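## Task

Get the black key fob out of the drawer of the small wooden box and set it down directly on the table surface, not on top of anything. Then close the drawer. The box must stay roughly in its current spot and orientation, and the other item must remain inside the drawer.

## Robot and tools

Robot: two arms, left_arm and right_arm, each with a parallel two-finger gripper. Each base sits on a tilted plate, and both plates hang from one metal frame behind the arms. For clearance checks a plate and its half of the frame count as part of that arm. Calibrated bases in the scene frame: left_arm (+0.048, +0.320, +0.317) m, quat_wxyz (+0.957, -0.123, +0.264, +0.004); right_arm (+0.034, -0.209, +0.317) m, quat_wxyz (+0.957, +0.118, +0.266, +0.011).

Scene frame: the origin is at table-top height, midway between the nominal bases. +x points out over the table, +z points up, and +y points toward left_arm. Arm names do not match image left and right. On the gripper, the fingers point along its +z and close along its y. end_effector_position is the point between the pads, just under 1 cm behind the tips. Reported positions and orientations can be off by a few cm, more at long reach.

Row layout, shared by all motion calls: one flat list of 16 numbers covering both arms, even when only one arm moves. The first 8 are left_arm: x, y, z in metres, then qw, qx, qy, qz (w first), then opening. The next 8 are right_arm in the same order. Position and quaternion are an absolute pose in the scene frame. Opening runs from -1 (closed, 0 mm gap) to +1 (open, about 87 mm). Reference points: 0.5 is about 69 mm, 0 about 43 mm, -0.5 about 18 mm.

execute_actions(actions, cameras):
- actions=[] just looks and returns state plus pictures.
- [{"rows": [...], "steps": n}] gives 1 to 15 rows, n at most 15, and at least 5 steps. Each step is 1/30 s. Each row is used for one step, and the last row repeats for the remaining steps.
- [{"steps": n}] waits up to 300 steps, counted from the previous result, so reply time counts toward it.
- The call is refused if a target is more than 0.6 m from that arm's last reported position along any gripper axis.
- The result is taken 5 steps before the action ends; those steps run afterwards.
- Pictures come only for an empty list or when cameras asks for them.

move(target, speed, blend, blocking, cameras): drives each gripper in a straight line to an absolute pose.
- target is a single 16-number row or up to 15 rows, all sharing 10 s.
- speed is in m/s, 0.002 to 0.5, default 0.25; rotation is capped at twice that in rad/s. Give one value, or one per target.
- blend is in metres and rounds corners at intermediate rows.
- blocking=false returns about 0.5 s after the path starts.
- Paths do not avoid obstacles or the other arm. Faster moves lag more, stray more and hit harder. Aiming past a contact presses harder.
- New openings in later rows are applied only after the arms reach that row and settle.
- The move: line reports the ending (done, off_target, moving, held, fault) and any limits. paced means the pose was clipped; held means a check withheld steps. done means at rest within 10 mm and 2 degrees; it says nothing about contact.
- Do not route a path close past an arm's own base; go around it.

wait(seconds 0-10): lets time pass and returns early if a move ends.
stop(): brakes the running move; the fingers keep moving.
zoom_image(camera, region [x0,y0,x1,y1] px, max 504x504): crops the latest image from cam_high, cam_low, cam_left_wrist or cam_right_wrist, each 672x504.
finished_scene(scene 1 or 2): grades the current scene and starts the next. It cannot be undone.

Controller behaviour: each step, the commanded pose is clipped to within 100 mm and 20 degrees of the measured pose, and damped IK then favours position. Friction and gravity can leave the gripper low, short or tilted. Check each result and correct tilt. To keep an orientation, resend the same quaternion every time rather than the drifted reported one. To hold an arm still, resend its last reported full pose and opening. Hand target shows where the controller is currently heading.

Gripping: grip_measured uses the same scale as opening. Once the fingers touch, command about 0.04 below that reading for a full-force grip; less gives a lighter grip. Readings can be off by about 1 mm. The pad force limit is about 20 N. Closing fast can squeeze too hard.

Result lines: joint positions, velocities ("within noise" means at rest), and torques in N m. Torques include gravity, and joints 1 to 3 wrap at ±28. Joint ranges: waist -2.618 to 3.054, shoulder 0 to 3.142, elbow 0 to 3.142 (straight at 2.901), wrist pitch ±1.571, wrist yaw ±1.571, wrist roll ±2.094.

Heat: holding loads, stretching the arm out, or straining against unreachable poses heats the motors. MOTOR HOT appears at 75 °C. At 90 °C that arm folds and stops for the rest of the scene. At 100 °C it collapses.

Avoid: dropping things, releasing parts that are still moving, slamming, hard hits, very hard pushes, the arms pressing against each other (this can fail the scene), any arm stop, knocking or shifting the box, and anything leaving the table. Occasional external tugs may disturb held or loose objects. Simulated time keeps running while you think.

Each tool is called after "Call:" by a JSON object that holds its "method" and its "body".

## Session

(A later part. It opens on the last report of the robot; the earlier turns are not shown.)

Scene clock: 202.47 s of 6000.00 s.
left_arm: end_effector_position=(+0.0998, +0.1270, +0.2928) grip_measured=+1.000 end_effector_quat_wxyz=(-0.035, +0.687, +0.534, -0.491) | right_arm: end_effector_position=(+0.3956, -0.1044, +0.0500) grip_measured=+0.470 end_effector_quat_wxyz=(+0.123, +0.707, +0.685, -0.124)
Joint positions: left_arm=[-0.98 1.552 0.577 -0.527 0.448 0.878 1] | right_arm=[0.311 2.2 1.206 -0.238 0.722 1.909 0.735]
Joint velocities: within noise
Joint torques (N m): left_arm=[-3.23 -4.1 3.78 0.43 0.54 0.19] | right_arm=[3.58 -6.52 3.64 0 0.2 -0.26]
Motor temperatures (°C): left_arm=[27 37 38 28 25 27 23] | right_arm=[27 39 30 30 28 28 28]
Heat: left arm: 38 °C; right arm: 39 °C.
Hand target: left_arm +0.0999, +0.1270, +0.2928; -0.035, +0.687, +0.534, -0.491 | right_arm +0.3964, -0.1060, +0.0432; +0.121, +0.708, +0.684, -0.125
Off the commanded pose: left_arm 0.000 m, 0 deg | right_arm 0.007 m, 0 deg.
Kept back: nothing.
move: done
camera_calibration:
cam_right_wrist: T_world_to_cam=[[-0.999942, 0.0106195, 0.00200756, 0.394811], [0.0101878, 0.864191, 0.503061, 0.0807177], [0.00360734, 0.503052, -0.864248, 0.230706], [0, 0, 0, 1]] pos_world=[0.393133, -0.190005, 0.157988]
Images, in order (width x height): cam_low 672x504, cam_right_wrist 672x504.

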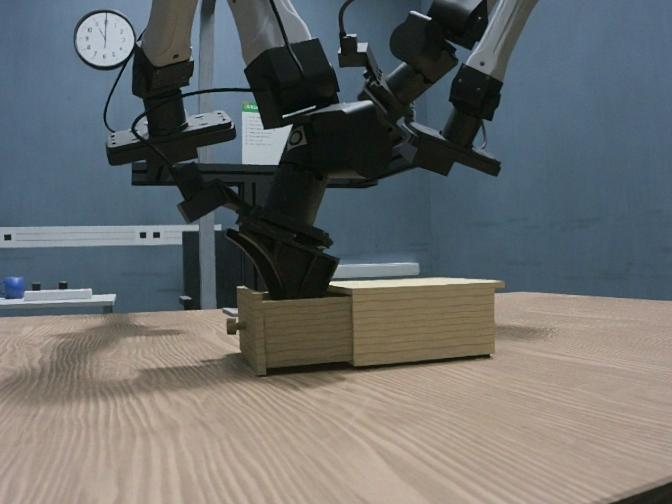

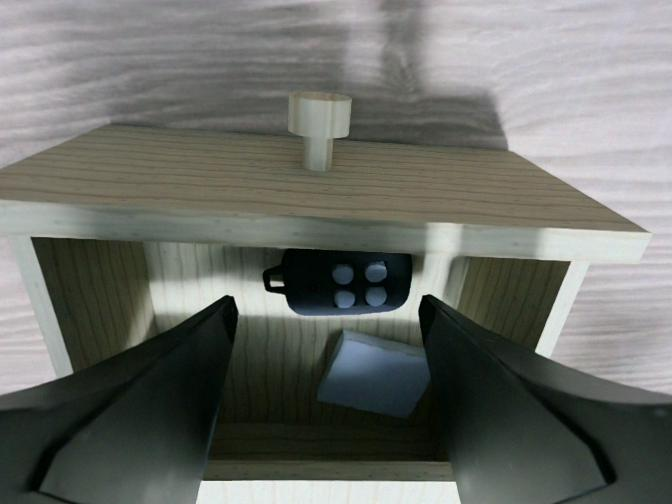

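Call:
{"method": "move", "body": {"target": [0.0998,0.1270,0.2928,-0.035,0.687,0.534,-0.491,1,0.3965,-0.1055,0.030,0.1207,0.7084,0.6841,-0.1249,0.47], "speed": 0.04, "cameras": ["cam_right_wrist","cam_low"]}}

Call:
{"method": "zoom_image", "body": {"camera": "cam_right_wrist", "region": [180, 200, 500, 440]}}

Scene clock: 205.87 s of 6000.00 s.
left_arm: end_effector_position=(+0.0998, +0.1270, +0.2928) grip_measured=+1.000 end_effector_quat_wxyz=(-0.035, +0.687, +0.534, -0.491) | right_arm: end_effector_position=(+0.3955, -0.1038, +0.0371) grip_measured=+0.470 end_effector_quat_wxyz=(+0.123, +0.707, +0.685, -0.125)
Joint positions: left_arm=[-0.98 1.552 0.577 -0.527 0.448 0.878 1] | right_arm=[0.3 2.243 1.226 -0.208 0.718 1.896 0.735]
Joint velocities: within noise
Joint torques (N m): left_arm=[-3.23 -4.12 3.82 0.43 0.55 0.2] | right_arm=[3.55 -6.6 3.59 0.04 0.17 -0.26]
Motor temperatures (°C): left_arm=[27 37 37 28 25 27 23] | right_arm=[27 39 30 30 28 28 28]
Heat: left arm: 37 °C; right arm: 39 °C.
Hand target: left_arm +0.0999, +0.1270, +0.2928; -0.035, +0.687, +0.534, -0.491 | right_arm +0.3964, -0.1055, +0.0302; +0.121, +0.708, +0.684, -0.125
Off the commanded pose: left_arm 0.000 m, 0 deg | right_arm 0.007 m, 0 deg.
Kept back: nothing.
move: done
camera_calibration:
cam_right_wrist: T_world_to_cam=[[-0.999939, 0.010545, 0.00322169, 0.394637], [0.0107348, 0.864313, 0.50284, 0.0864976], [0.00251788, 0.502844, -0.864374, 0.219771], [0, 0, 0, 1]] pos_world=[0.393131, -0.189433, 0.145199]
Images, in order (width x height): cam_low 672x504, cam_right_wrist 672x504.

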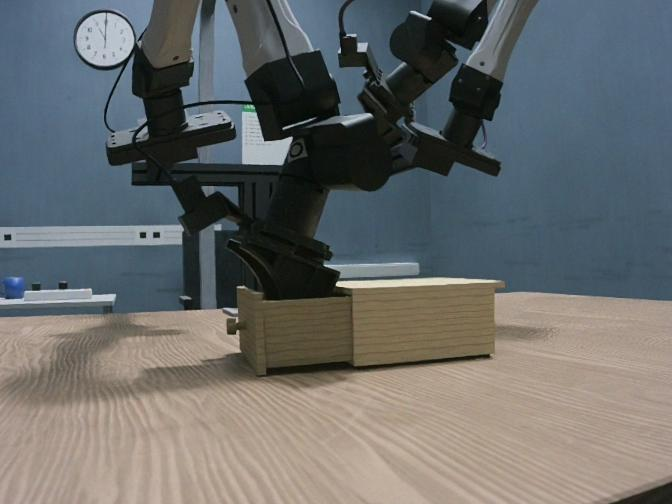

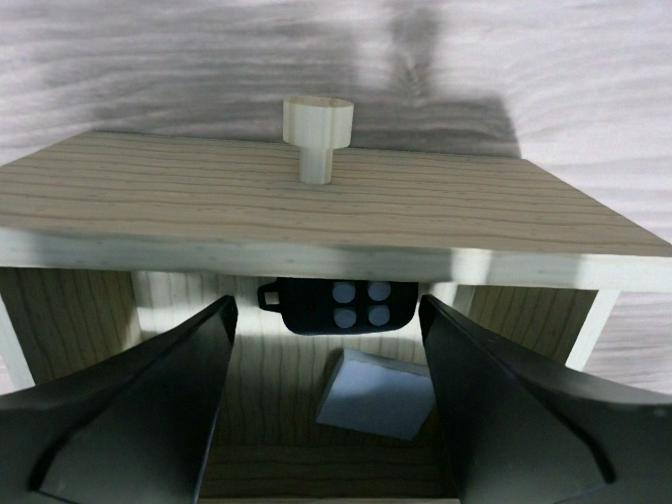

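Scaled by 1.575 from the camera's 672x504 image, which has a finer 960x720 frame.

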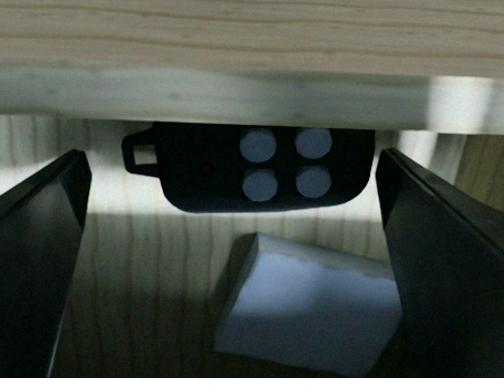

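Call:
{"method": "move", "body": {"target": [[0.0998,0.1270,0.2928,-0.035,0.687,0.534,-0.491,1,0.3930,-0.1055,0.032,0.1207,0.7084,0.6841,-0.1249,0.47]], "speed": 0.03, "cameras": ["cam_right_wrist"]}}

Call:
{"method": "zoom_image", "body": {"camera": "cam_right_wrist", "region": [180, 200, 500, 440]}}

Scene clock: 206.87 s of 6000.00 s.
left_arm: end_effector_position=(+0.0998, +0.1270, +0.2928) grip_measured=+1.000 end_effector_quat_wxyz=(-0.035, +0.687, +0.534, -0.491) | right_arm: end_effector_position=(+0.3966, -0.1035, +0.0371) grip_measured=+0.470 end_effector_quat_wxyz=(+0.124, +0.708, +0.685, -0.123)
Joint positions: left_arm=[-0.98 1.552 0.577 -0.527 0.448 0.878 1] | right_arm=[0.3 2.243 1.227 -0.204 0.718 1.895 0.735]
Joint velocities: within noise
Joint torques (N m): left_arm=[-3.19 -4.07 3.78 0.45 0.55 0.19] | right_arm=[4 -7.25 1.74 0.06 0.2 -0.18]
Motor temperatures (°C): left_arm=[27 37 37 28 25 27 23] | right_arm=[27 39 30 30 28 28 28]
Heat: left arm: 37 °C; right arm: 39 °C.
Hand target: left_arm +0.0999, +0.1270, +0.2928; -0.035, +0.687, +0.534, -0.491 | right_arm +0.3930, -0.1055, +0.0322; +0.121, +0.708, +0.684, -0.125
Off the commanded pose: left_arm 0.000 m, 0 deg | right_arm 0.007 m, 0 deg.
Kept back: nothing.
move: done
camera_calibration:
cam_right_wrist: T_world_to_cam=[[-0.999933, 0.0115283, -0.000640339, 0.396056], [0.0096363, 0.863807, 0.50373, 0.0865863], [0.00636027, 0.50369, -0.863861, 0.21817], [0, 0, 0, 1]] pos_world=[0.393808, -0.18925, 0.145106]
Images, in order (width x height): cam_right_wrist 672x504.

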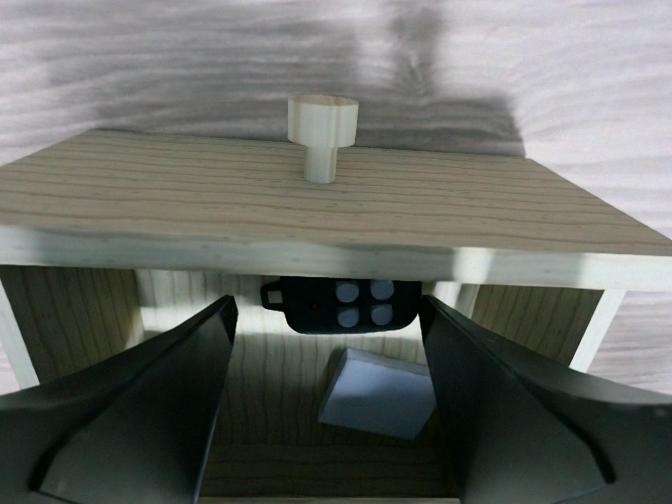

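Scaled by 1.575 from the camera's 672x504 image, which has a finer 960x720 frame.

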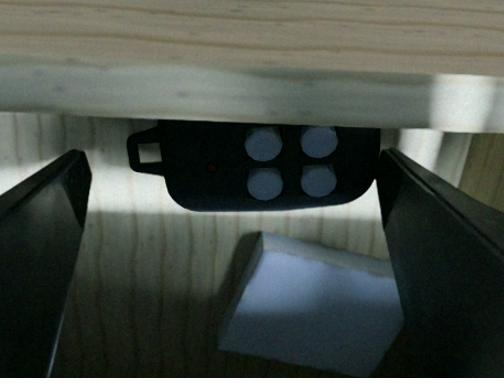

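Call:
{"method": "move", "body": {"target": [0.0998,0.1270,0.2928,-0.035,0.687,0.534,-0.491,1,0.3890,-0.1055,0.032,0.1207,0.7084,0.6841,-0.1249,0.47], "speed": 0.03, "cameras": ["cam_right_wrist"]}}

Scene clock: 208.70 s of 6000.00 s.
left_arm: end_effector_position=(+0.0998, +0.1270, +0.2928) grip_measured=+1.000 end_effector_quat_wxyz=(-0.035, +0.687, +0.534, -0.491) | right_arm: end_effector_position=(+0.3922, -0.1041, +0.0359) grip_measured=+0.470 end_effector_quat_wxyz=(+0.123, +0.707, +0.685, -0.124)
Joint positions: left_arm=[-0.98 1.552 0.577 -0.527 0.448 0.878 1] | right_arm=[0.3 2.243 1.21 -0.189 0.718 1.895 0.735]
Joint velocities: within noise
Joint torques (N m): left_arm=[-3.21 -4.1 3.84 0.43 0.54 0.18] | right_arm=[4.01 -7.47 1.61 0.02 0.21 -0.16]
Motor temperatures (°C): left_arm=[27 37 37 28 25 27 23] | right_arm=[27 39 29 30 28 28 28]
Heat: left arm: 37 °C; right arm: 39 °C.
Hand target: left_arm +0.0999, +0.1270, +0.2928; -0.035, +0.687, +0.534, -0.491 | right_arm +0.3891, -0.1055, +0.0321; +0.121, +0.708, +0.684, -0.125
Off the commanded pose: left_arm 0.000 m, 0 deg | right_arm 0.005 m, 0 deg.
Kept back: nothing.
move: done
camera_calibration:
cam_right_wrist: T_world_to_cam=[[-0.999941, 0.0108196, 0.00107813, 0.39148], [0.00989167, 0.86402, 0.503361, 0.0876569], [0.00451466, 0.503342, -0.864076, 0.21811], [0, 0, 0, 1]] pos_world=[0.389605, -0.189757, 0.143918]
Images, in order (width x height): cam_right_wrist 672x504.

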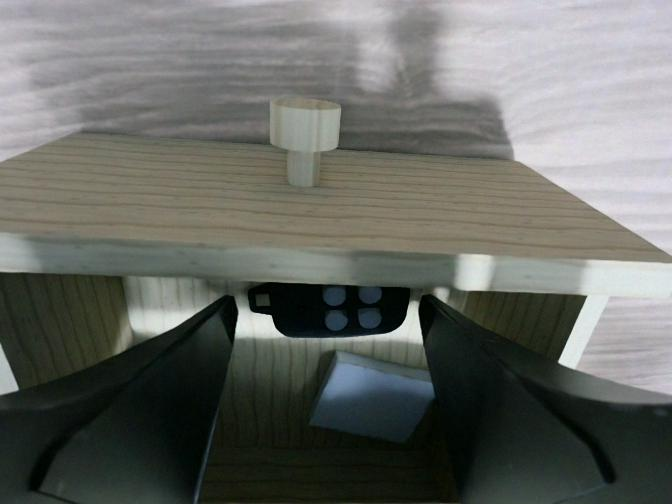

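Call:
{"method": "move", "body": {"target": [0.0998,0.1270,0.2928,-0.035,0.687,0.534,-0.491,1,0.3890,-0.1055,0.0225,0.1207,0.7084,0.6841,-0.1249,0.47], "speed": 0.03, "cameras": ["cam_right_wrist","cam_low"]}}

Call:
{"method": "zoom_image", "body": {"camera": "cam_right_wrist", "region": [210, 250, 450, 430]}}

Scene clock: 209.67 s of 6000.00 s.
left_arm: end_effector_position=(+0.0998, +0.1270, +0.2928) grip_measured=+1.000 end_effector_quat_wxyz=(-0.035, +0.687, +0.534, -0.491) | right_arm: end_effector_position=(+0.3905, -0.1032, +0.0297) grip_measured=+0.470 end_effector_quat_wxyz=(+0.124, +0.708, +0.684, -0.122)
Joint positions: left_arm=[-0.98 1.552 0.577 -0.527 0.448 0.878 1] | right_arm=[0.297 2.263 1.21 -0.163 0.717 1.893 0.735]
Joint velocities: within noise
Joint torques (N m): left_arm=[-3.18 -4.1 3.79 0.44 0.55 0.19] | right_arm=[3.63 -6.46 2.92 0.03 0.17 -0.26]
Motor temperatures (°C): left_arm=[27 37 37 28 25 27 23] | right_arm=[27 39 29 30 28 28 28]
Heat: left arm: 37 °C; right arm: 39 °C.
Hand target: left_arm +0.0999, +0.1270, +0.2928; -0.035, +0.687, +0.534, -0.491 | right_arm +0.3890, -0.1055, +0.0227; +0.121, +0.709, +0.684, -0.125
Off the commanded pose: left_arm 0.000 m, 0 deg | right_arm 0.008 m, 0 deg.
Kept back: nothing.
move: done
camera_calibration:
cam_right_wrist: T_world_to_cam=[[-0.999909, 0.0132296, -0.00253206, 0.390086], [0.0101491, 0.863568, 0.50413, 0.089908], [0.00885602, 0.504058, -0.863624, 0.210691], [0, 0, 0, 1]] pos_world=[0.387273, -0.189003, 0.13762]
Images, in order (width x height): cam_low 672x504, cam_right_wrist 672x504.

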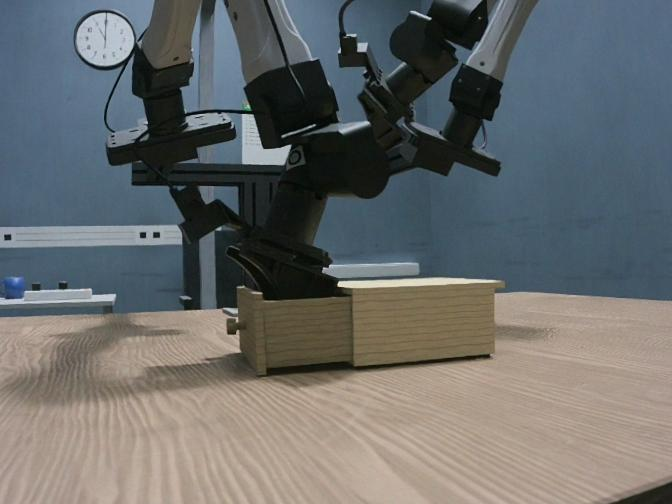

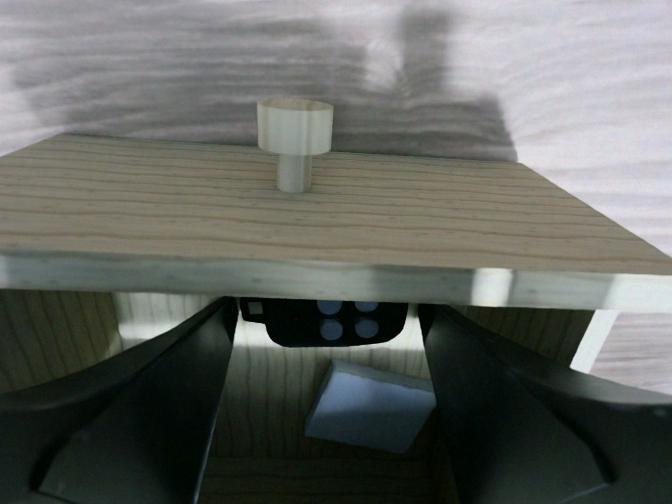

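Scaled by 2.100 from the camera's 672x504 image, which has a finer 960x720 frame.

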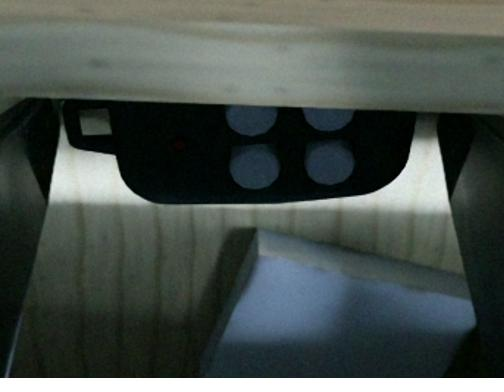

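Call:
{"method": "move", "body": {"target": [0.0998,0.1270,0.2928,-0.035,0.687,0.534,-0.491,1,0.3900,-0.1055,0.0185,0.1207,0.7084,0.6841,-0.1249,0.47], "speed": 0.03, "cameras": ["cam_right_wrist","cam_low"]}}

Call:
{"method": "zoom_image", "body": {"camera": "cam_right_wrist", "region": [210, 250, 450, 430]}}

Scene clock: 210.63 s of 6000.00 s.
left_arm: end_effector_position=(+0.0998, +0.1270, +0.2928) grip_measured=+1.000 end_effector_quat_wxyz=(-0.035, +0.687, +0.534, -0.491) | right_arm: end_effector_position=(+0.3916, -0.1024, +0.0282) grip_measured=+0.470 end_effector_quat_wxyz=(+0.124, +0.707, +0.685, -0.121)
Joint positions: left_arm=[-0.98 1.552 0.577 -0.527 0.448 0.878 1] | right_arm=[0.297 2.269 1.217 -0.16 0.717 1.887 0.735]
Joint velocities: within noise
Joint torques (N m): left_arm=[-3.25 -4.11 3.84 0.44 0.54 0.2] | right_arm=[3.25 -5.98 3.41 0.06 0.15 -0.24]
Motor temperatures (°C): left_arm=[27 37 37 28 25 27 23] | right_arm=[27 39 29 30 28 28 28]
Heat: left arm: 37 °C; right arm: 39 °C.
Hand target: left_arm +0.0999, +0.1270, +0.2928; -0.035, +0.687, +0.534, -0.491 | right_arm +0.3898, -0.1055, +0.0189; +0.121, +0.708, +0.684, -0.125
Off the commanded pose: left_arm 0.000 m, 0 deg | right_arm 0.010 m, 1 deg.
Kept back: nothing.
move: done
camera_calibration:
cam_right_wrist: T_world_to_cam=[[-0.999942, 0.00998265, -0.00395658, 0.390924], [0.00661831, 0.863096, 0.504997, 0.0912583], [0.00845612, 0.504942, -0.863112, 0.209237], [0, 0, 0, 1]] pos_world=[0.388528, -0.18832, 0.136057]
Images, in order (width x height): cam_low 672x504, cam_right_wrist 672x504.

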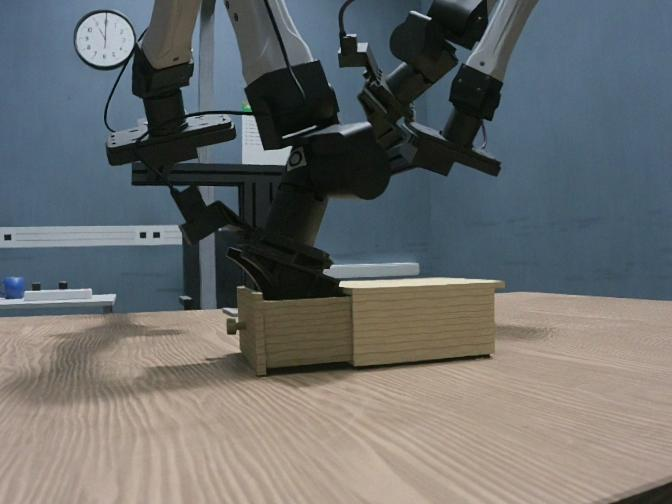

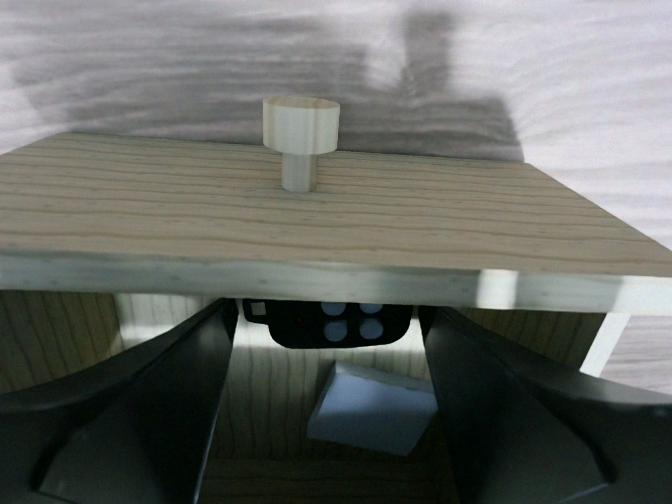

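Scaled by 2.100 from the camera's 672x504 image, which has a finer 960x720 frame.

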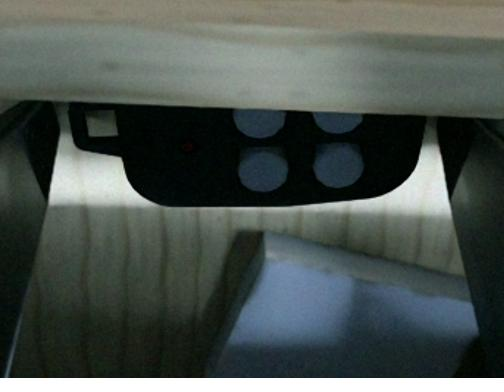

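Call:
{"method": "execute_actions", "body": {"actions": [{"rows":[[0.0998,0.1270,0.2928,-0.035,0.687,0.534,-0.491,1,0.3900,-0.1055,0.0185,0.1207,0.7084,0.6841,-0.1249,0.44],[0.0998,0.1270,0.2928,-0.035,0.687,0.534,-0.491,1,0.3900,-0.1055,0.0185,0.1207,0.7084,0.6841,-0.1249,0.42],[0.0998,0.1270,0.2928,-0.035,0.687,0.534,-0.491,1,0.3900,-0.1055,0.0185,0.1207,0.7084,0.6841,-0.1249,0.40],[0.0998,0.1270,0.2928,-0.035,0.687,0.534,-0.491,1,0.3900,-0.1055,0.0185,0.1207,0.7084,0.6841,-0.1249,0.38],[0.0998,0.1270,0.2928,-0.035,0.687,0.534,-0.491,1,0.3900,-0.1055,0.0185,0.1207,0.7084,0.6841,-0.1249,0.36],[0.0998,0.1270,0.2928,-0.035,0.687,0.534,-0.491,1,0.3900,-0.1055,0.0185,0.1207,0.7084,0.6841,-0.1249,0.34],[0.0998,0.1270,0.2928,-0.035,0.687,0.534,-0.491,1,0.3900,-0.1055,0.0185,0.1207,0.7084,0.6841,-0.1249,0.32],[0.0998,0.1270,0.2928,-0.035,0.687,0.534,-0.491,1,0.3900,-0.1055,0.0185,0.1207,0.7084,0.6841,-0.1249,0.31],[0.0998,0.1270,0.2928,-0.035,0.687,0.534,-0.491,1,0.3900,-0.1055,0.0185,0.1207,0.7084,0.6841,-0.1249,0.30]],"steps":15}], "cameras": ["cam_right_wrist"]}}

Call:
{"method": "zoom_image", "body": {"camera": "cam_right_wrist", "region": [210, 250, 450, 430]}}

Scene clock: 211.50 s of 6000.00 s.
left_arm: end_effector_position=(+0.0998, +0.1270, +0.2928) grip_measured=+1.000 end_effector_quat_wxyz=(-0.035, +0.687, +0.534, -0.491) | right_arm: end_effector_position=(+0.3939, -0.1027, +0.0281) grip_measured=+0.303 end_effector_quat_wxyz=(+0.126, +0.709, +0.684, -0.119)
Joint positions: left_arm=[-0.98 1.552 0.577 -0.527 0.448 0.878 1] | right_arm=[0.295 2.269 1.22 -0.156 0.717 1.887 0.651]
Joint velocities: within noise
Joint torques (N m): left_arm=[-3.17 -4.05 3.81 0.43 0.55 0.19] | right_arm=[3.4 -5.98 3.1 0.04 0.19 -0.27]
Motor temperatures (°C): left_arm=[27 37 37 28 25 27 23] | right_arm=[27 38 29 30 28 28 28]
Heat: left arm: 37 °C; right arm: 38 °C.
Steps of this call (1-16: nothing new was sent; 17-26: this action's first 10). Readings (end_effector_position of left_arm | right_arm):
17: (+0.0998, +0.1270, +0.2928) | (+0.3917, -0.1024, +0.0282)
18: (+0.0998, +0.1270, +0.2928) | (+0.3923, -0.1025, +0.0282)
20: (+0.0998, +0.1270, +0.2928) | (+0.3933, -0.1026, +0.0282)
24: (+0.0998, +0.1270, +0.2928) | (+0.3939, -0.1026, +0.0282)
26: the state above
camera_calibration:
cam_right_wrist: T_world_to_cam=[[-0.99986, 0.013789, -0.00950936, 0.393739], [0.00708662, 0.862648, 0.505756, 0.0913212], [0.0151771, 0.505617, -0.862624, 0.206676], [0, 0, 0, 1]] pos_world=[0.3899, -0.188706, 0.135842]
Images, in order (width x height): cam_right_wrist 672x504.

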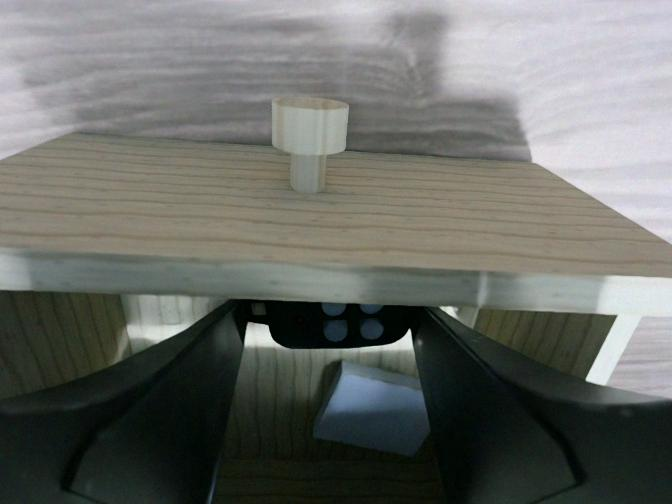

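Scaled by 2.100 from the camera's 672x504 image, which has a finer 960x720 frame.

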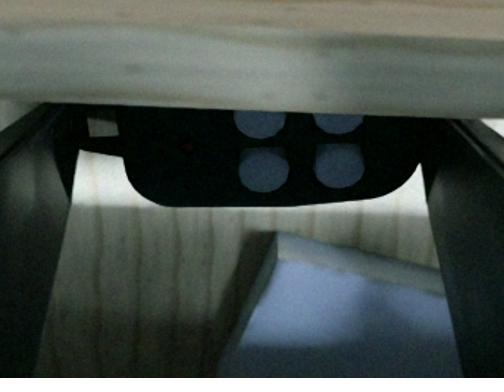

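Call:
{"method": "execute_actions", "body": {"actions": [{"rows":[[0.0998,0.1270,0.2928,-0.035,0.687,0.534,-0.491,1,0.3910,-0.1055,0.0185,0.1207,0.7084,0.6841,-0.1249,0.29],[0.0998,0.1270,0.2928,-0.035,0.687,0.534,-0.491,1,0.3910,-0.1055,0.0185,0.1207,0.7084,0.6841,-0.1249,0.28],[0.0998,0.1270,0.2928,-0.035,0.687,0.534,-0.491,1,0.3910,-0.1055,0.0185,0.1207,0.7084,0.6841,-0.1249,0.27],[0.0998,0.1270,0.2928,-0.035,0.687,0.534,-0.491,1,0.3910,-0.1055,0.0185,0.1207,0.7084,0.6841,-0.1249,0.26],[0.0998,0.1270,0.2928,-0.035,0.687,0.534,-0.491,1,0.3910,-0.1055,0.0185,0.1207,0.7084,0.6841,-0.1249,0.25],[0.0998,0.1270,0.2928,-0.035,0.687,0.534,-0.491,1,0.3910,-0.1055,0.0185,0.1207,0.7084,0.6841,-0.1249,0.24]],"steps":15}], "cameras": ["cam_right_wrist"]}}

Call:
{"method": "zoom_image", "body": {"camera": "cam_right_wrist", "region": [210, 250, 450, 430]}}

Scene clock: 212.13 s of 6000.00 s.
left_arm: end_effector_position=(+0.0998, +0.1270, +0.2928) grip_measured=+1.000 end_effector_quat_wxyz=(-0.035, +0.687, +0.534, -0.491) | right_arm: end_effector_position=(+0.3939, -0.1027, +0.0281) grip_measured=+0.291 end_effector_quat_wxyz=(+0.126, +0.709, +0.684, -0.119)
Joint positions: left_arm=[-0.98 1.552 0.577 -0.527 0.448 0.878 1] | right_arm=[0.295 2.269 1.22 -0.156 0.717 1.887 0.646]
Joint velocities: within noise
Joint torques (N m): left_arm=[-3.23 -4.08 3.79 0.43 0.54 0.19] | right_arm=[3.38 -6.04 3.48 -0.02 0.15 -0.27]
Motor temperatures (°C): left_arm=[27 37 37 28 25 27 23] | right_arm=[27 38 29 30 28 28 28]
Heat: left arm: 37 °C; right arm: 38 °C.
Off your previous action's commanded pose at its last step (step 5 of this call): left_arm 0.000 m, 0 deg | right_arm 0.011 m, 1 deg.
Steps of this call (1-5: your previous action's last 5; 6-9: nothing new was sent; 10-19: this action's first 10). Readings (end_effector_position of left_arm | right_arm):
10: (+0.0998, +0.1270, +0.2928) | (+0.3939, -0.1027, +0.0281)
11: (+0.0998, +0.1270, +0.2928) | (+0.3939, -0.1027, +0.0281)
13: (+0.0998, +0.1270, +0.2928) | (+0.3939, -0.1027, +0.0281)
17: (+0.0998, +0.1270, +0.2928) | (+0.3939, -0.1027, +0.0281)
19: the state above
camera_calibration:
cam_right_wrist: T_world_to_cam=[[-0.999866, 0.0134305, -0.00937919, 0.393685], [0.00684316, 0.862651, 0.505754, 0.0914172], [0.0148835, 0.505622, -0.862627, 0.206792], [0, 0, 0, 1]] pos_world=[0.389929, -0.188707, 0.135842]
Images, in order (width x height): cam_right_wrist 672x504.

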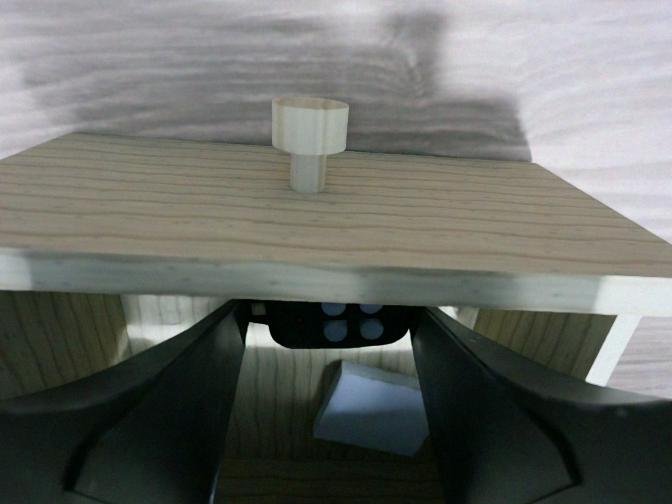

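Scaled by 2.100 from the camera's 672x504 image, which has a finer 960x720 frame.

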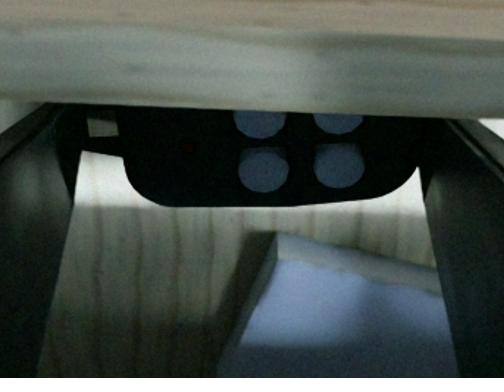

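Call:
{"method": "move", "body": {"target": [0.0998,0.1270,0.2928,-0.035,0.687,0.534,-0.491,1,0.3930,-0.1055,0.0260,0.1207,0.7084,0.6841,-0.1249,0.24], "speed": 0.03, "cameras": ["cam_right_wrist","cam_low"]}}

Call:
{"method": "zoom_image", "body": {"camera": "cam_right_wrist", "region": [210, 250, 450, 430]}}

Scene clock: 213.07 s of 6000.00 s.
left_arm: end_effector_position=(+0.0998, +0.1270, +0.2928) grip_measured=+1.000 end_effector_quat_wxyz=(-0.035, +0.687, +0.534, -0.491) | right_arm: end_effector_position=(+0.3938, -0.1028, +0.0281) grip_measured=+0.291 end_effector_quat_wxyz=(+0.126, +0.709, +0.684, -0.120)
Joint positions: left_arm=[-0.98 1.552 0.577 -0.527 0.448 0.878 1] | right_arm=[0.295 2.269 1.22 -0.156 0.717 1.887 0.646]
Joint velocities: within noise
Joint torques (N m): left_arm=[-3.22 -4.05 3.79 0.44 0.55 0.19] | right_arm=[3.97 -7.71 3.33 -0.24 0.2 -0.17]
Motor temperatures (°C): left_arm=[27 37 37 28 25 27 23] | right_arm=[27 38 29 30 28 28 28]
Heat: left arm: 37 °C; right arm: 38 °C.
Hand target: left_arm +0.0999, +0.1270, +0.2928; -0.035, +0.687, +0.534, -0.491 | right_arm +0.3930, -0.1056, +0.0261; +0.121, +0.708, +0.684, -0.125
Off your previous action's commanded pose at its last step (step 5 of this call): left_arm 0.000 m, 0 deg | right_arm 0.010 m, 1 deg.
Off the commanded pose: left_arm 0.000 m, 0 deg | right_arm 0.004 m, 1 deg.
Kept back: nothing.
move: done
camera_calibration:
cam_right_wrist: T_world_to_cam=[[-0.999871, 0.0132888, -0.00903493, 0.393577], [0.00689627, 0.862692, 0.505683, 0.0914198], [0.0145143, 0.505555, -0.862672, 0.206947], [0, 0, 0, 1]] pos_world=[0.389892, -0.18872, 0.135854]
Images, in order (width x height): cam_low 672x504, cam_right_wrist 672x504.

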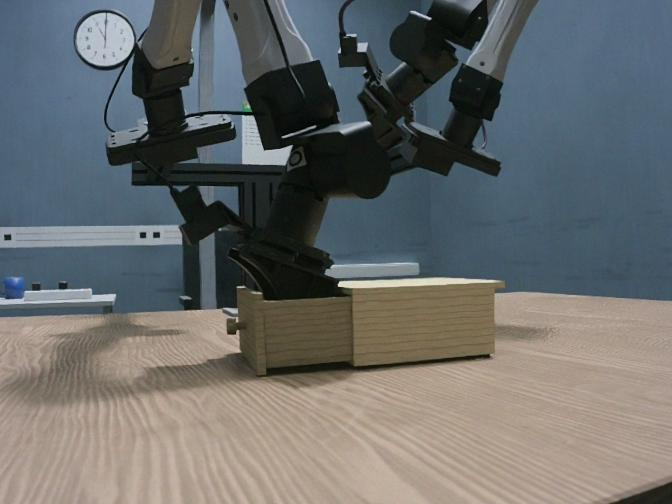

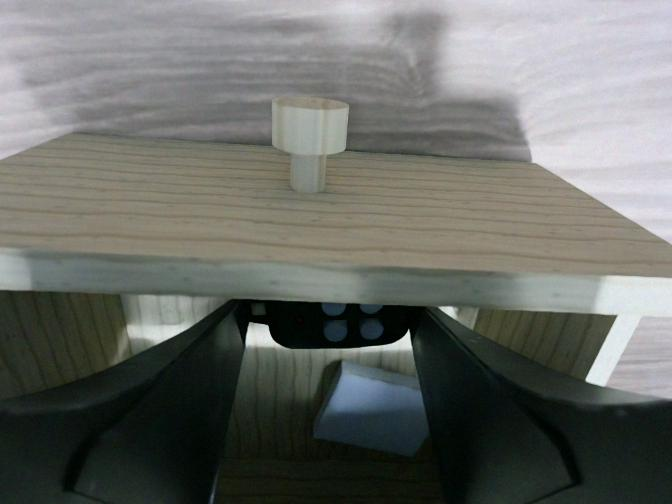

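Scaled by 2.100 from the camera's 672x504 image, which has a finer 960x720 frame.

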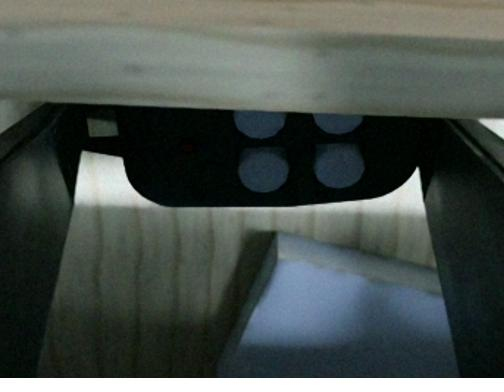

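Call:
{"method": "move", "body": {"target": [0.0998,0.1270,0.2928,-0.035,0.687,0.534,-0.491,1,0.3930,-0.1045,0.0500,0.1207,0.7084,0.6841,-0.1249,0.24], "speed": 0.03, "cameras": ["cam_right_wrist","cam_low"]}}

Call:
{"method": "zoom_image", "body": {"camera": "cam_right_wrist", "region": [210, 250, 450, 430]}}

Scene clock: 216.53 s of 6000.00 s.
left_arm: end_effector_position=(+0.0998, +0.1270, +0.2928) grip_measured=+1.000 end_effector_quat_wxyz=(-0.035, +0.687, +0.534, -0.491) | right_arm: end_effector_position=(+0.3835, -0.1083, +0.0354) grip_measured=+0.291 end_effector_quat_wxyz=(+0.116, +0.705, +0.686, -0.137)
Joint positions: left_arm=[-0.98 1.552 0.577 -0.527 0.448 0.878 1] | right_arm=[0.295 2.243 1.204 -0.217 0.717 1.904 0.646]
Joint velocities: within noise
Joint torques (N m): left_arm=[-3.23 -4.07 3.77 0.44 0.54 0.2] | right_arm=[6.28 -11.36 1.47 -0.3 0.27 -0.1]
Motor temperatures (°C): left_arm=[27 37 37 28 25 27 23] | right_arm=[27 38 29 30 28 28 28]
Heat: left arm: 37 °C; right arm: 38 °C.
Hand target: left_arm +0.0999, +0.1270, +0.2928; -0.035, +0.687, +0.534, -0.491 | right_arm +0.3928, -0.1046, +0.0493; +0.121, +0.708, +0.684, -0.125
Off the commanded pose: left_arm 0.000 m, 0 deg | right_arm 0.018 m, 2 deg.
Kept back: nothing.
move: off_target (right_arm)
camera_calibration:
cam_right_wrist: T_world_to_cam=[[-0.999476, 0.0116218, 0.0302002, 0.381698], [0.025072, 0.868146, 0.495675, 0.0865775], [-0.0204576, 0.496173, -0.867983, 0.22874], [0, 0, 0, 1]] pos_world=[0.384007, -0.193092, 0.144101]
Images, in order (width x height): cam_low 672x504, cam_right_wrist 672x504.

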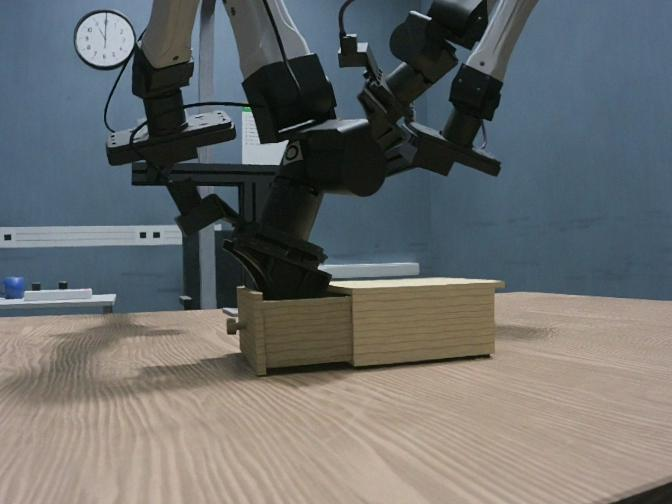

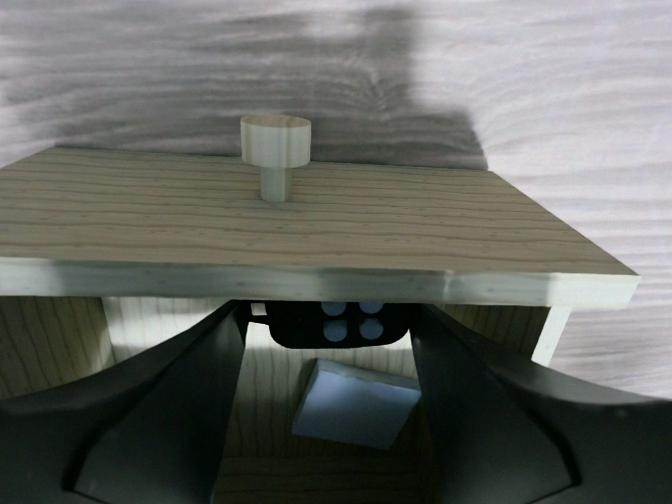

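Scaled by 2.100 from the camera's 672x504 image, which has a finer 960x720 frame.

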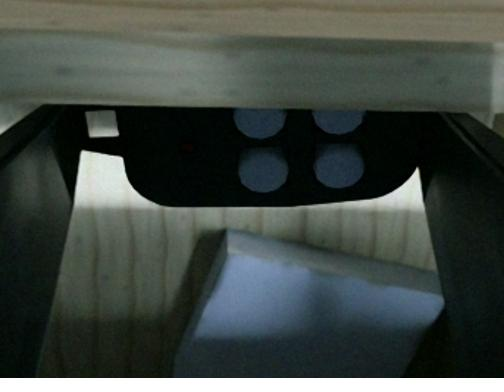

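Call:
{"method": "move", "body": {"target": [0.0998,0.1270,0.2928,-0.035,0.687,0.534,-0.491,1,0.3990,-0.1045,0.0650,0.1207,0.7084,0.6841,-0.1249,0.24], "speed": 0.03, "cameras": ["cam_right_wrist","cam_low"]}}

Call:
{"method": "zoom_image", "body": {"camera": "cam_right_wrist", "region": [210, 250, 450, 430]}}

Scene clock: 217.63 s of 6000.00 s.
left_arm: end_effector_position=(+0.0998, +0.1270, +0.2928) grip_measured=+1.000 end_effector_quat_wxyz=(-0.035, +0.687, +0.534, -0.491) | right_arm: end_effector_position=(+0.3860, -0.1074, +0.0497) grip_measured=+0.291 end_effector_quat_wxyz=(+0.113, +0.703, +0.688, -0.139)
Joint positions: left_arm=[-0.98 1.552 0.577 -0.527 0.448 0.878 1] | right_arm=[0.308 2.201 1.204 -0.276 0.717 1.919 0.646]
Joint velocities: within noise
Joint torques (N m): left_arm=[-3.18 -4.05 3.85 0.42 0.55 0.18] | right_arm=[6.27 -11.47 2.62 -0.29 0.29 -0.08]
Motor temperatures (°C): left_arm=[27 37 37 28 25 27 23] | right_arm=[27 39 29 30 28 28 28]
Heat: left arm: 37 °C; right arm: 39 °C.
Hand target: left_arm +0.0999, +0.1270, +0.2928; -0.035, +0.687, +0.534, -0.491 | right_arm +0.3988, -0.1044, +0.0645; +0.121, +0.708, +0.684, -0.125
Off the commanded pose: left_arm 0.000 m, 0 deg | right_arm 0.020 m, 2 deg.
Kept back: nothing.
move: off_target (right_arm)
camera_calibration:
cam_right_wrist: T_world_to_cam=[[-0.999252, 0.00758958, 0.0379106, 0.382875], [0.0254631, 0.867045, 0.49758, 0.0782724], [-0.0290937, 0.498173, -0.86659, 0.244251], [0, 0, 0, 1]] pos_world=[0.387702, -0.192451, 0.158204]
Images, in order (width x height): cam_low 672x504, cam_right_wrist 672x504.

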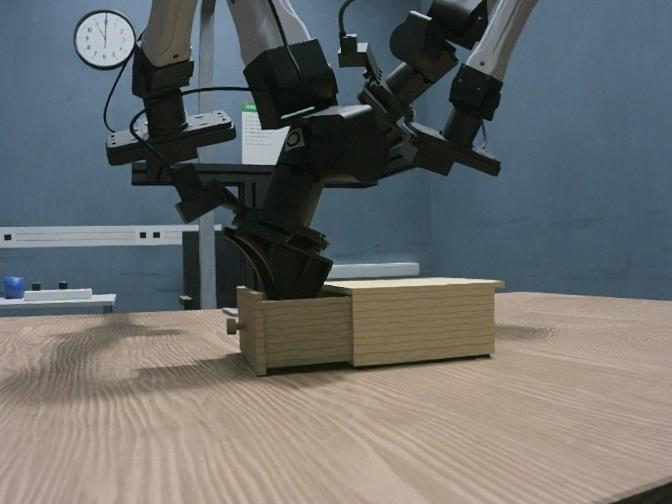

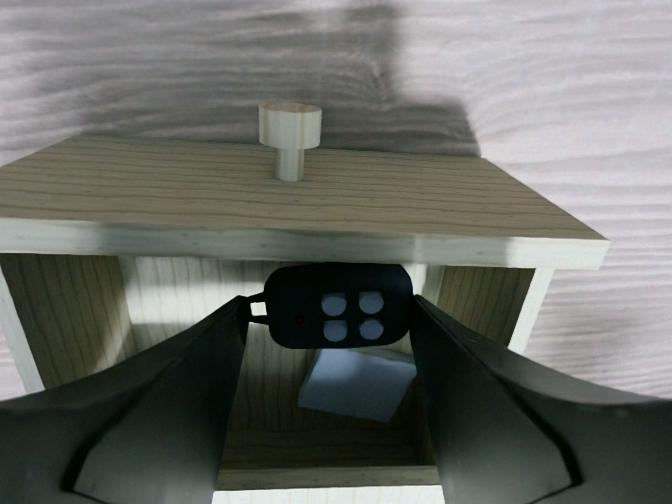

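Scaled by 2.100 from the camera's 672x504 image, which has a finer 960x720 frame.

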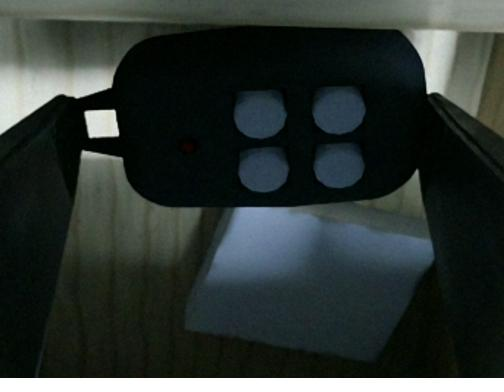

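Call:
{"method": "move", "body": {"target": [0.0998,0.1270,0.2928,-0.035,0.687,0.534,-0.491,1,0.4000,-0.1065,0.1550,0.1207,0.7084,0.6841,-0.1249,0.24], "speed": 0.05, "cameras": ["cam_right_wrist","cam_low"]}}

Scene clock: 220.10 s of 6000.00 s.
left_arm: end_effector_position=(+0.0998, +0.1270, +0.2928) grip_measured=+1.000 end_effector_quat_wxyz=(-0.035, +0.687, +0.534, -0.491) | right_arm: end_effector_position=(+0.3926, -0.1063, +0.1407) grip_measured=+0.291 end_effector_quat_wxyz=(+0.111, +0.705, +0.688, -0.136)
Joint positions: left_arm=[-0.98 1.552 0.577 -0.527 0.448 0.878 1] | right_arm=[0.402 1.939 1.176 -0.585 0.735 2.039 0.646]
Joint velocities: within noise
Joint torques (N m): left_arm=[-3.23 -4.05 3.78 0.43 0.54 0.18] | right_arm=[5.76 -10.91 3.55 -0.37 0.34 -0.01]
Motor temperatures (°C): left_arm=[27 37 37 28 25 27 23] | right_arm=[27 39 29 30 28 28 28]
Heat: left arm: 37 °C; right arm: 39 °C.
Hand target: left_arm +0.0999, +0.1270, +0.2928; -0.035, +0.687, +0.534, -0.491 | right_arm +0.3998, -0.1065, +0.1544; +0.121, +0.708, +0.684, -0.125
Off the commanded pose: left_arm 0.000 m, 0 deg | right_arm 0.016 m, 2 deg.
Kept back: nothing.
move: off_target (right_arm)
camera_calibration:
cam_right_wrist: T_world_to_cam=[[-0.999319, 0.0099168, 0.0355537, 0.386592], [0.0264732, 0.863789, 0.503158, 0.0303037], [-0.0257212, 0.503756, -0.863463, 0.321591], [0, 0, 0, 1]] pos_world=[0.393798, -0.192013, 0.24869]
Images, in order (width x height): cam_low 672x504, cam_right_wrist 672x504.

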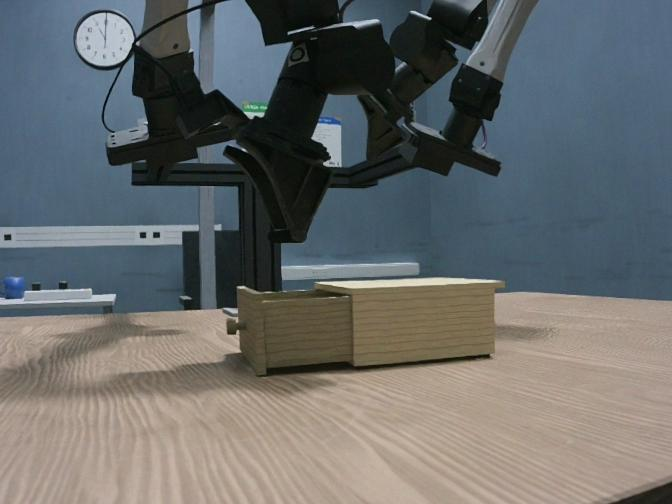

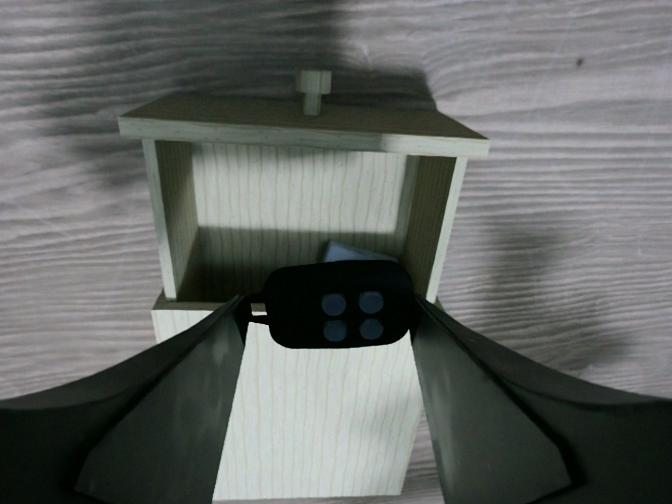

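Call:
{"method": "move", "body": {"target": [0.0998,0.1270,0.2928,-0.035,0.687,0.534,-0.491,1,0.4000,-0.2900,0.1500,0.1207,0.7084,0.6841,-0.1249,0.24], "speed": 0.1}}

Scene clock: 222.67 s of 6000.00 s.
left_arm: end_effector_position=(+0.0998, +0.1270, +0.2928) grip_measured=+1.000 end_effector_quat_wxyz=(-0.035, +0.687, +0.534, -0.491) | right_arm: end_effector_position=(+0.3903, -0.2856, +0.1390) grip_measured=+0.291 end_effector_quat_wxyz=(+0.105, +0.705, +0.688, -0.140)
Joint positions: left_arm=[-0.98 1.552 0.577 -0.527 0.448 0.878 1] | right_arm=[-0.123 1.668 0.959 -0.295 0.522 1.446 0.646]
Joint velocities: within noise
Joint torques (N m): left_arm=[-3.23 -4.08 3.82 0.44 0.53 0.2] | right_arm=[0.8 -10.82 3.19 0.28 0.21 -0.32]
Motor temperatures (°C): left_arm=[27 37 37 28 25 27 23] | right_arm=[27 39 29 30 28 28 28]
Heat: left arm: 37 °C; right arm: 39 °C.
Hand target: left_arm +0.0999, +0.1270, +0.2928; -0.035, +0.687, +0.534, -0.491 | right_arm +0.3997, -0.2900, +0.1497; +0.121, +0.708, +0.684, -0.125
Off the commanded pose: left_arm 0.000 m, 0 deg | right_arm 0.015 m, 3 deg.
Kept back: nothing.
move: off_target (right_arm)
camera_calibration:
cam_right_wrist: T_world_to_cam=[[-0.998685, 0.0121155, 0.0498076, 0.38455], [0.0356311, 0.862614, 0.504607, 0.181988], [-0.0368511, 0.505718, -0.861911, 0.415127], [0, 0, 0, 1]] pos_world=[0.392858, -0.371582, 0.246817]

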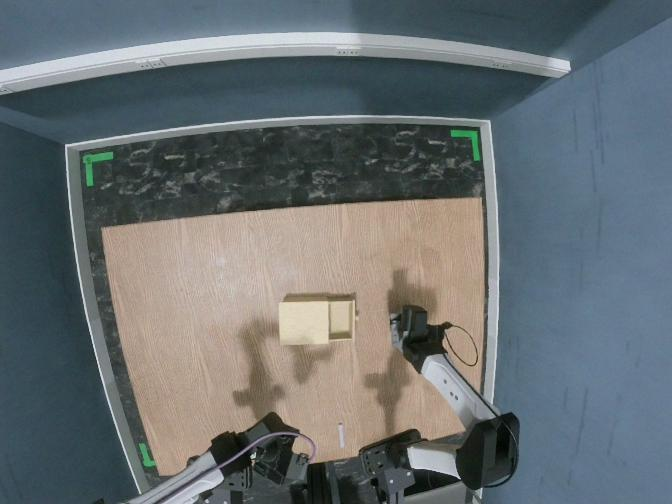

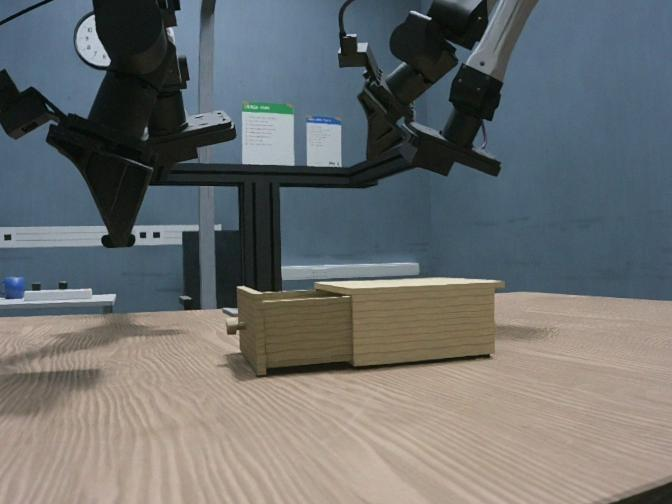

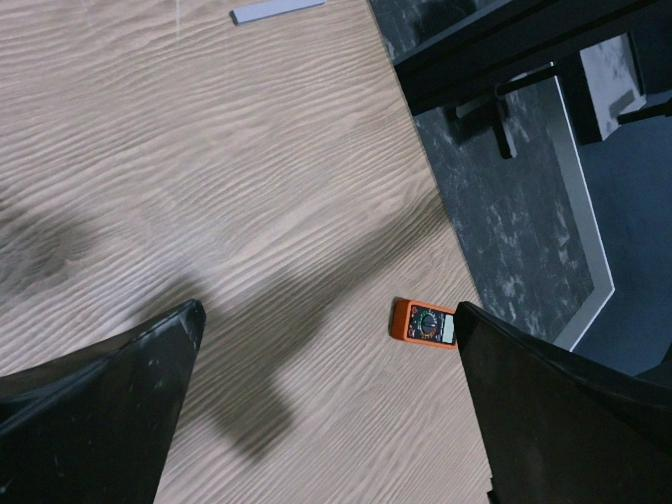

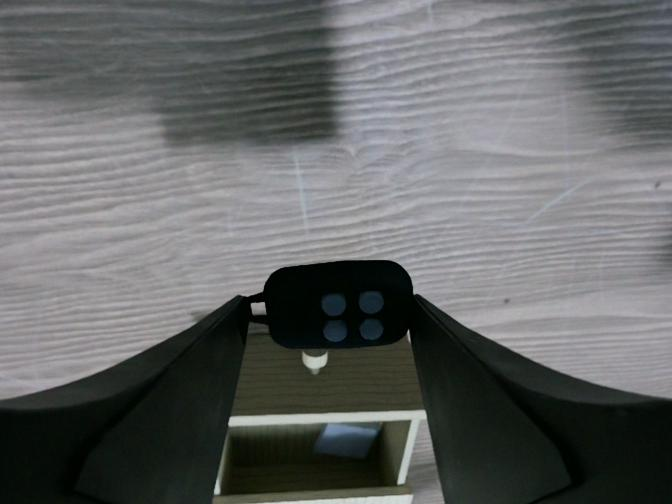

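Call:
{"method": "move", "body": {"target": [0.0998,0.1270,0.2928,-0.035,0.687,0.534,-0.491,1,0.3950,-0.2880,0.0300,0.1207,0.7084,0.6841,-0.1249,0.24], "speed": 0.08, "cameras": ["cam_right_wrist","cam_low"]}}

Scene clock: 225.07 s of 6000.00 s.
left_arm: end_effector_position=(+0.0998, +0.1270, +0.2928) grip_measured=+1.000 end_effector_quat_wxyz=(-0.035, +0.687, +0.534, -0.491) | right_arm: end_effector_position=(+0.3916, -0.2850, +0.0347) grip_measured=+0.291 end_effector_quat_wxyz=(+0.118, +0.708, +0.685, -0.128)
Joint positions: left_arm=[-0.98 1.552 0.577 -0.527 0.448 0.878 1] | right_arm=[-0.172 2.041 1.017 0.08 0.489 1.397 0.646]
Joint velocities: within noise
Joint torques (N m): left_arm=[-3.21 -4.07 3.77 0.43 0.54 0.19] | right_arm=[0.77 -6.86 3.44 0.34 0.19 -0.26]
Motor temperatures (°C): left_arm=[27 37 37 28 25 27 23] | right_arm=[27 39 29 30 28 28 28]
Heat: left arm: 37 °C; right arm: 39 °C.
Hand target: left_arm +0.0999, +0.1270, +0.2928; -0.035, +0.687, +0.534, -0.491 | right_arm +0.3949, -0.2881, +0.0301; +0.121, +0.708, +0.684, -0.125
Off the commanded pose: left_arm 0.000 m, 0 deg | right_arm 0.007 m, 0 deg.
Kept back: nothing.
move: done
camera_calibration:
cam_right_wrist: T_world_to_cam=[[-0.999795, 0.0149522, 0.0136179, 0.393486], [0.0197818, 0.863065, 0.504706, 0.240395], [-0.00420665, 0.504872, -0.863184, 0.311942], [0, 0, 0, 1]] pos_world=[0.389962, -0.370851, 0.142576]
Images, in order (width x height): cam_low 672x504, cam_right_wrist 672x504.

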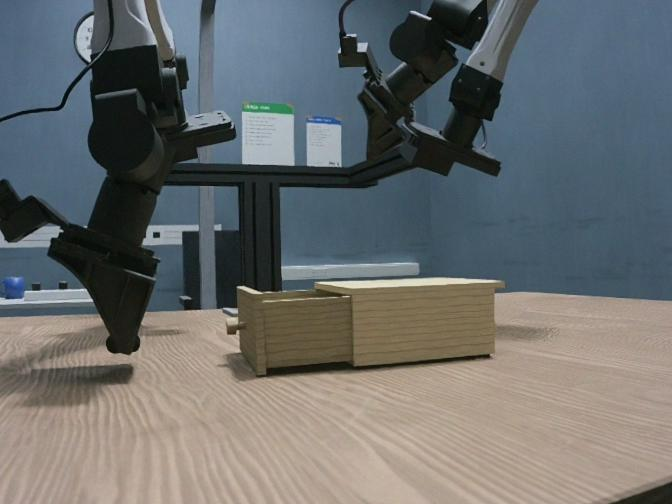

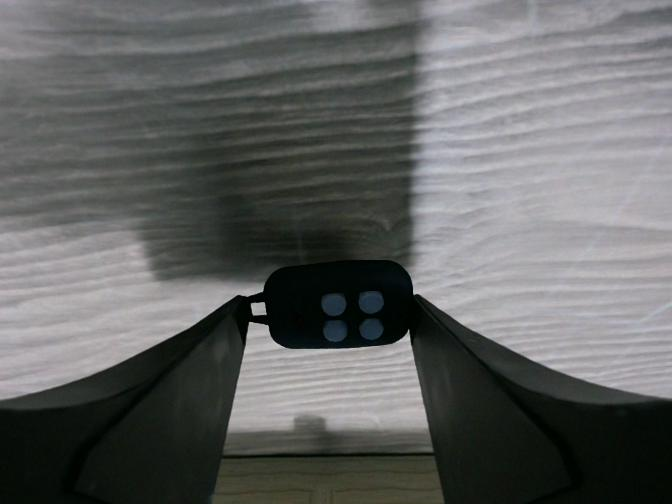

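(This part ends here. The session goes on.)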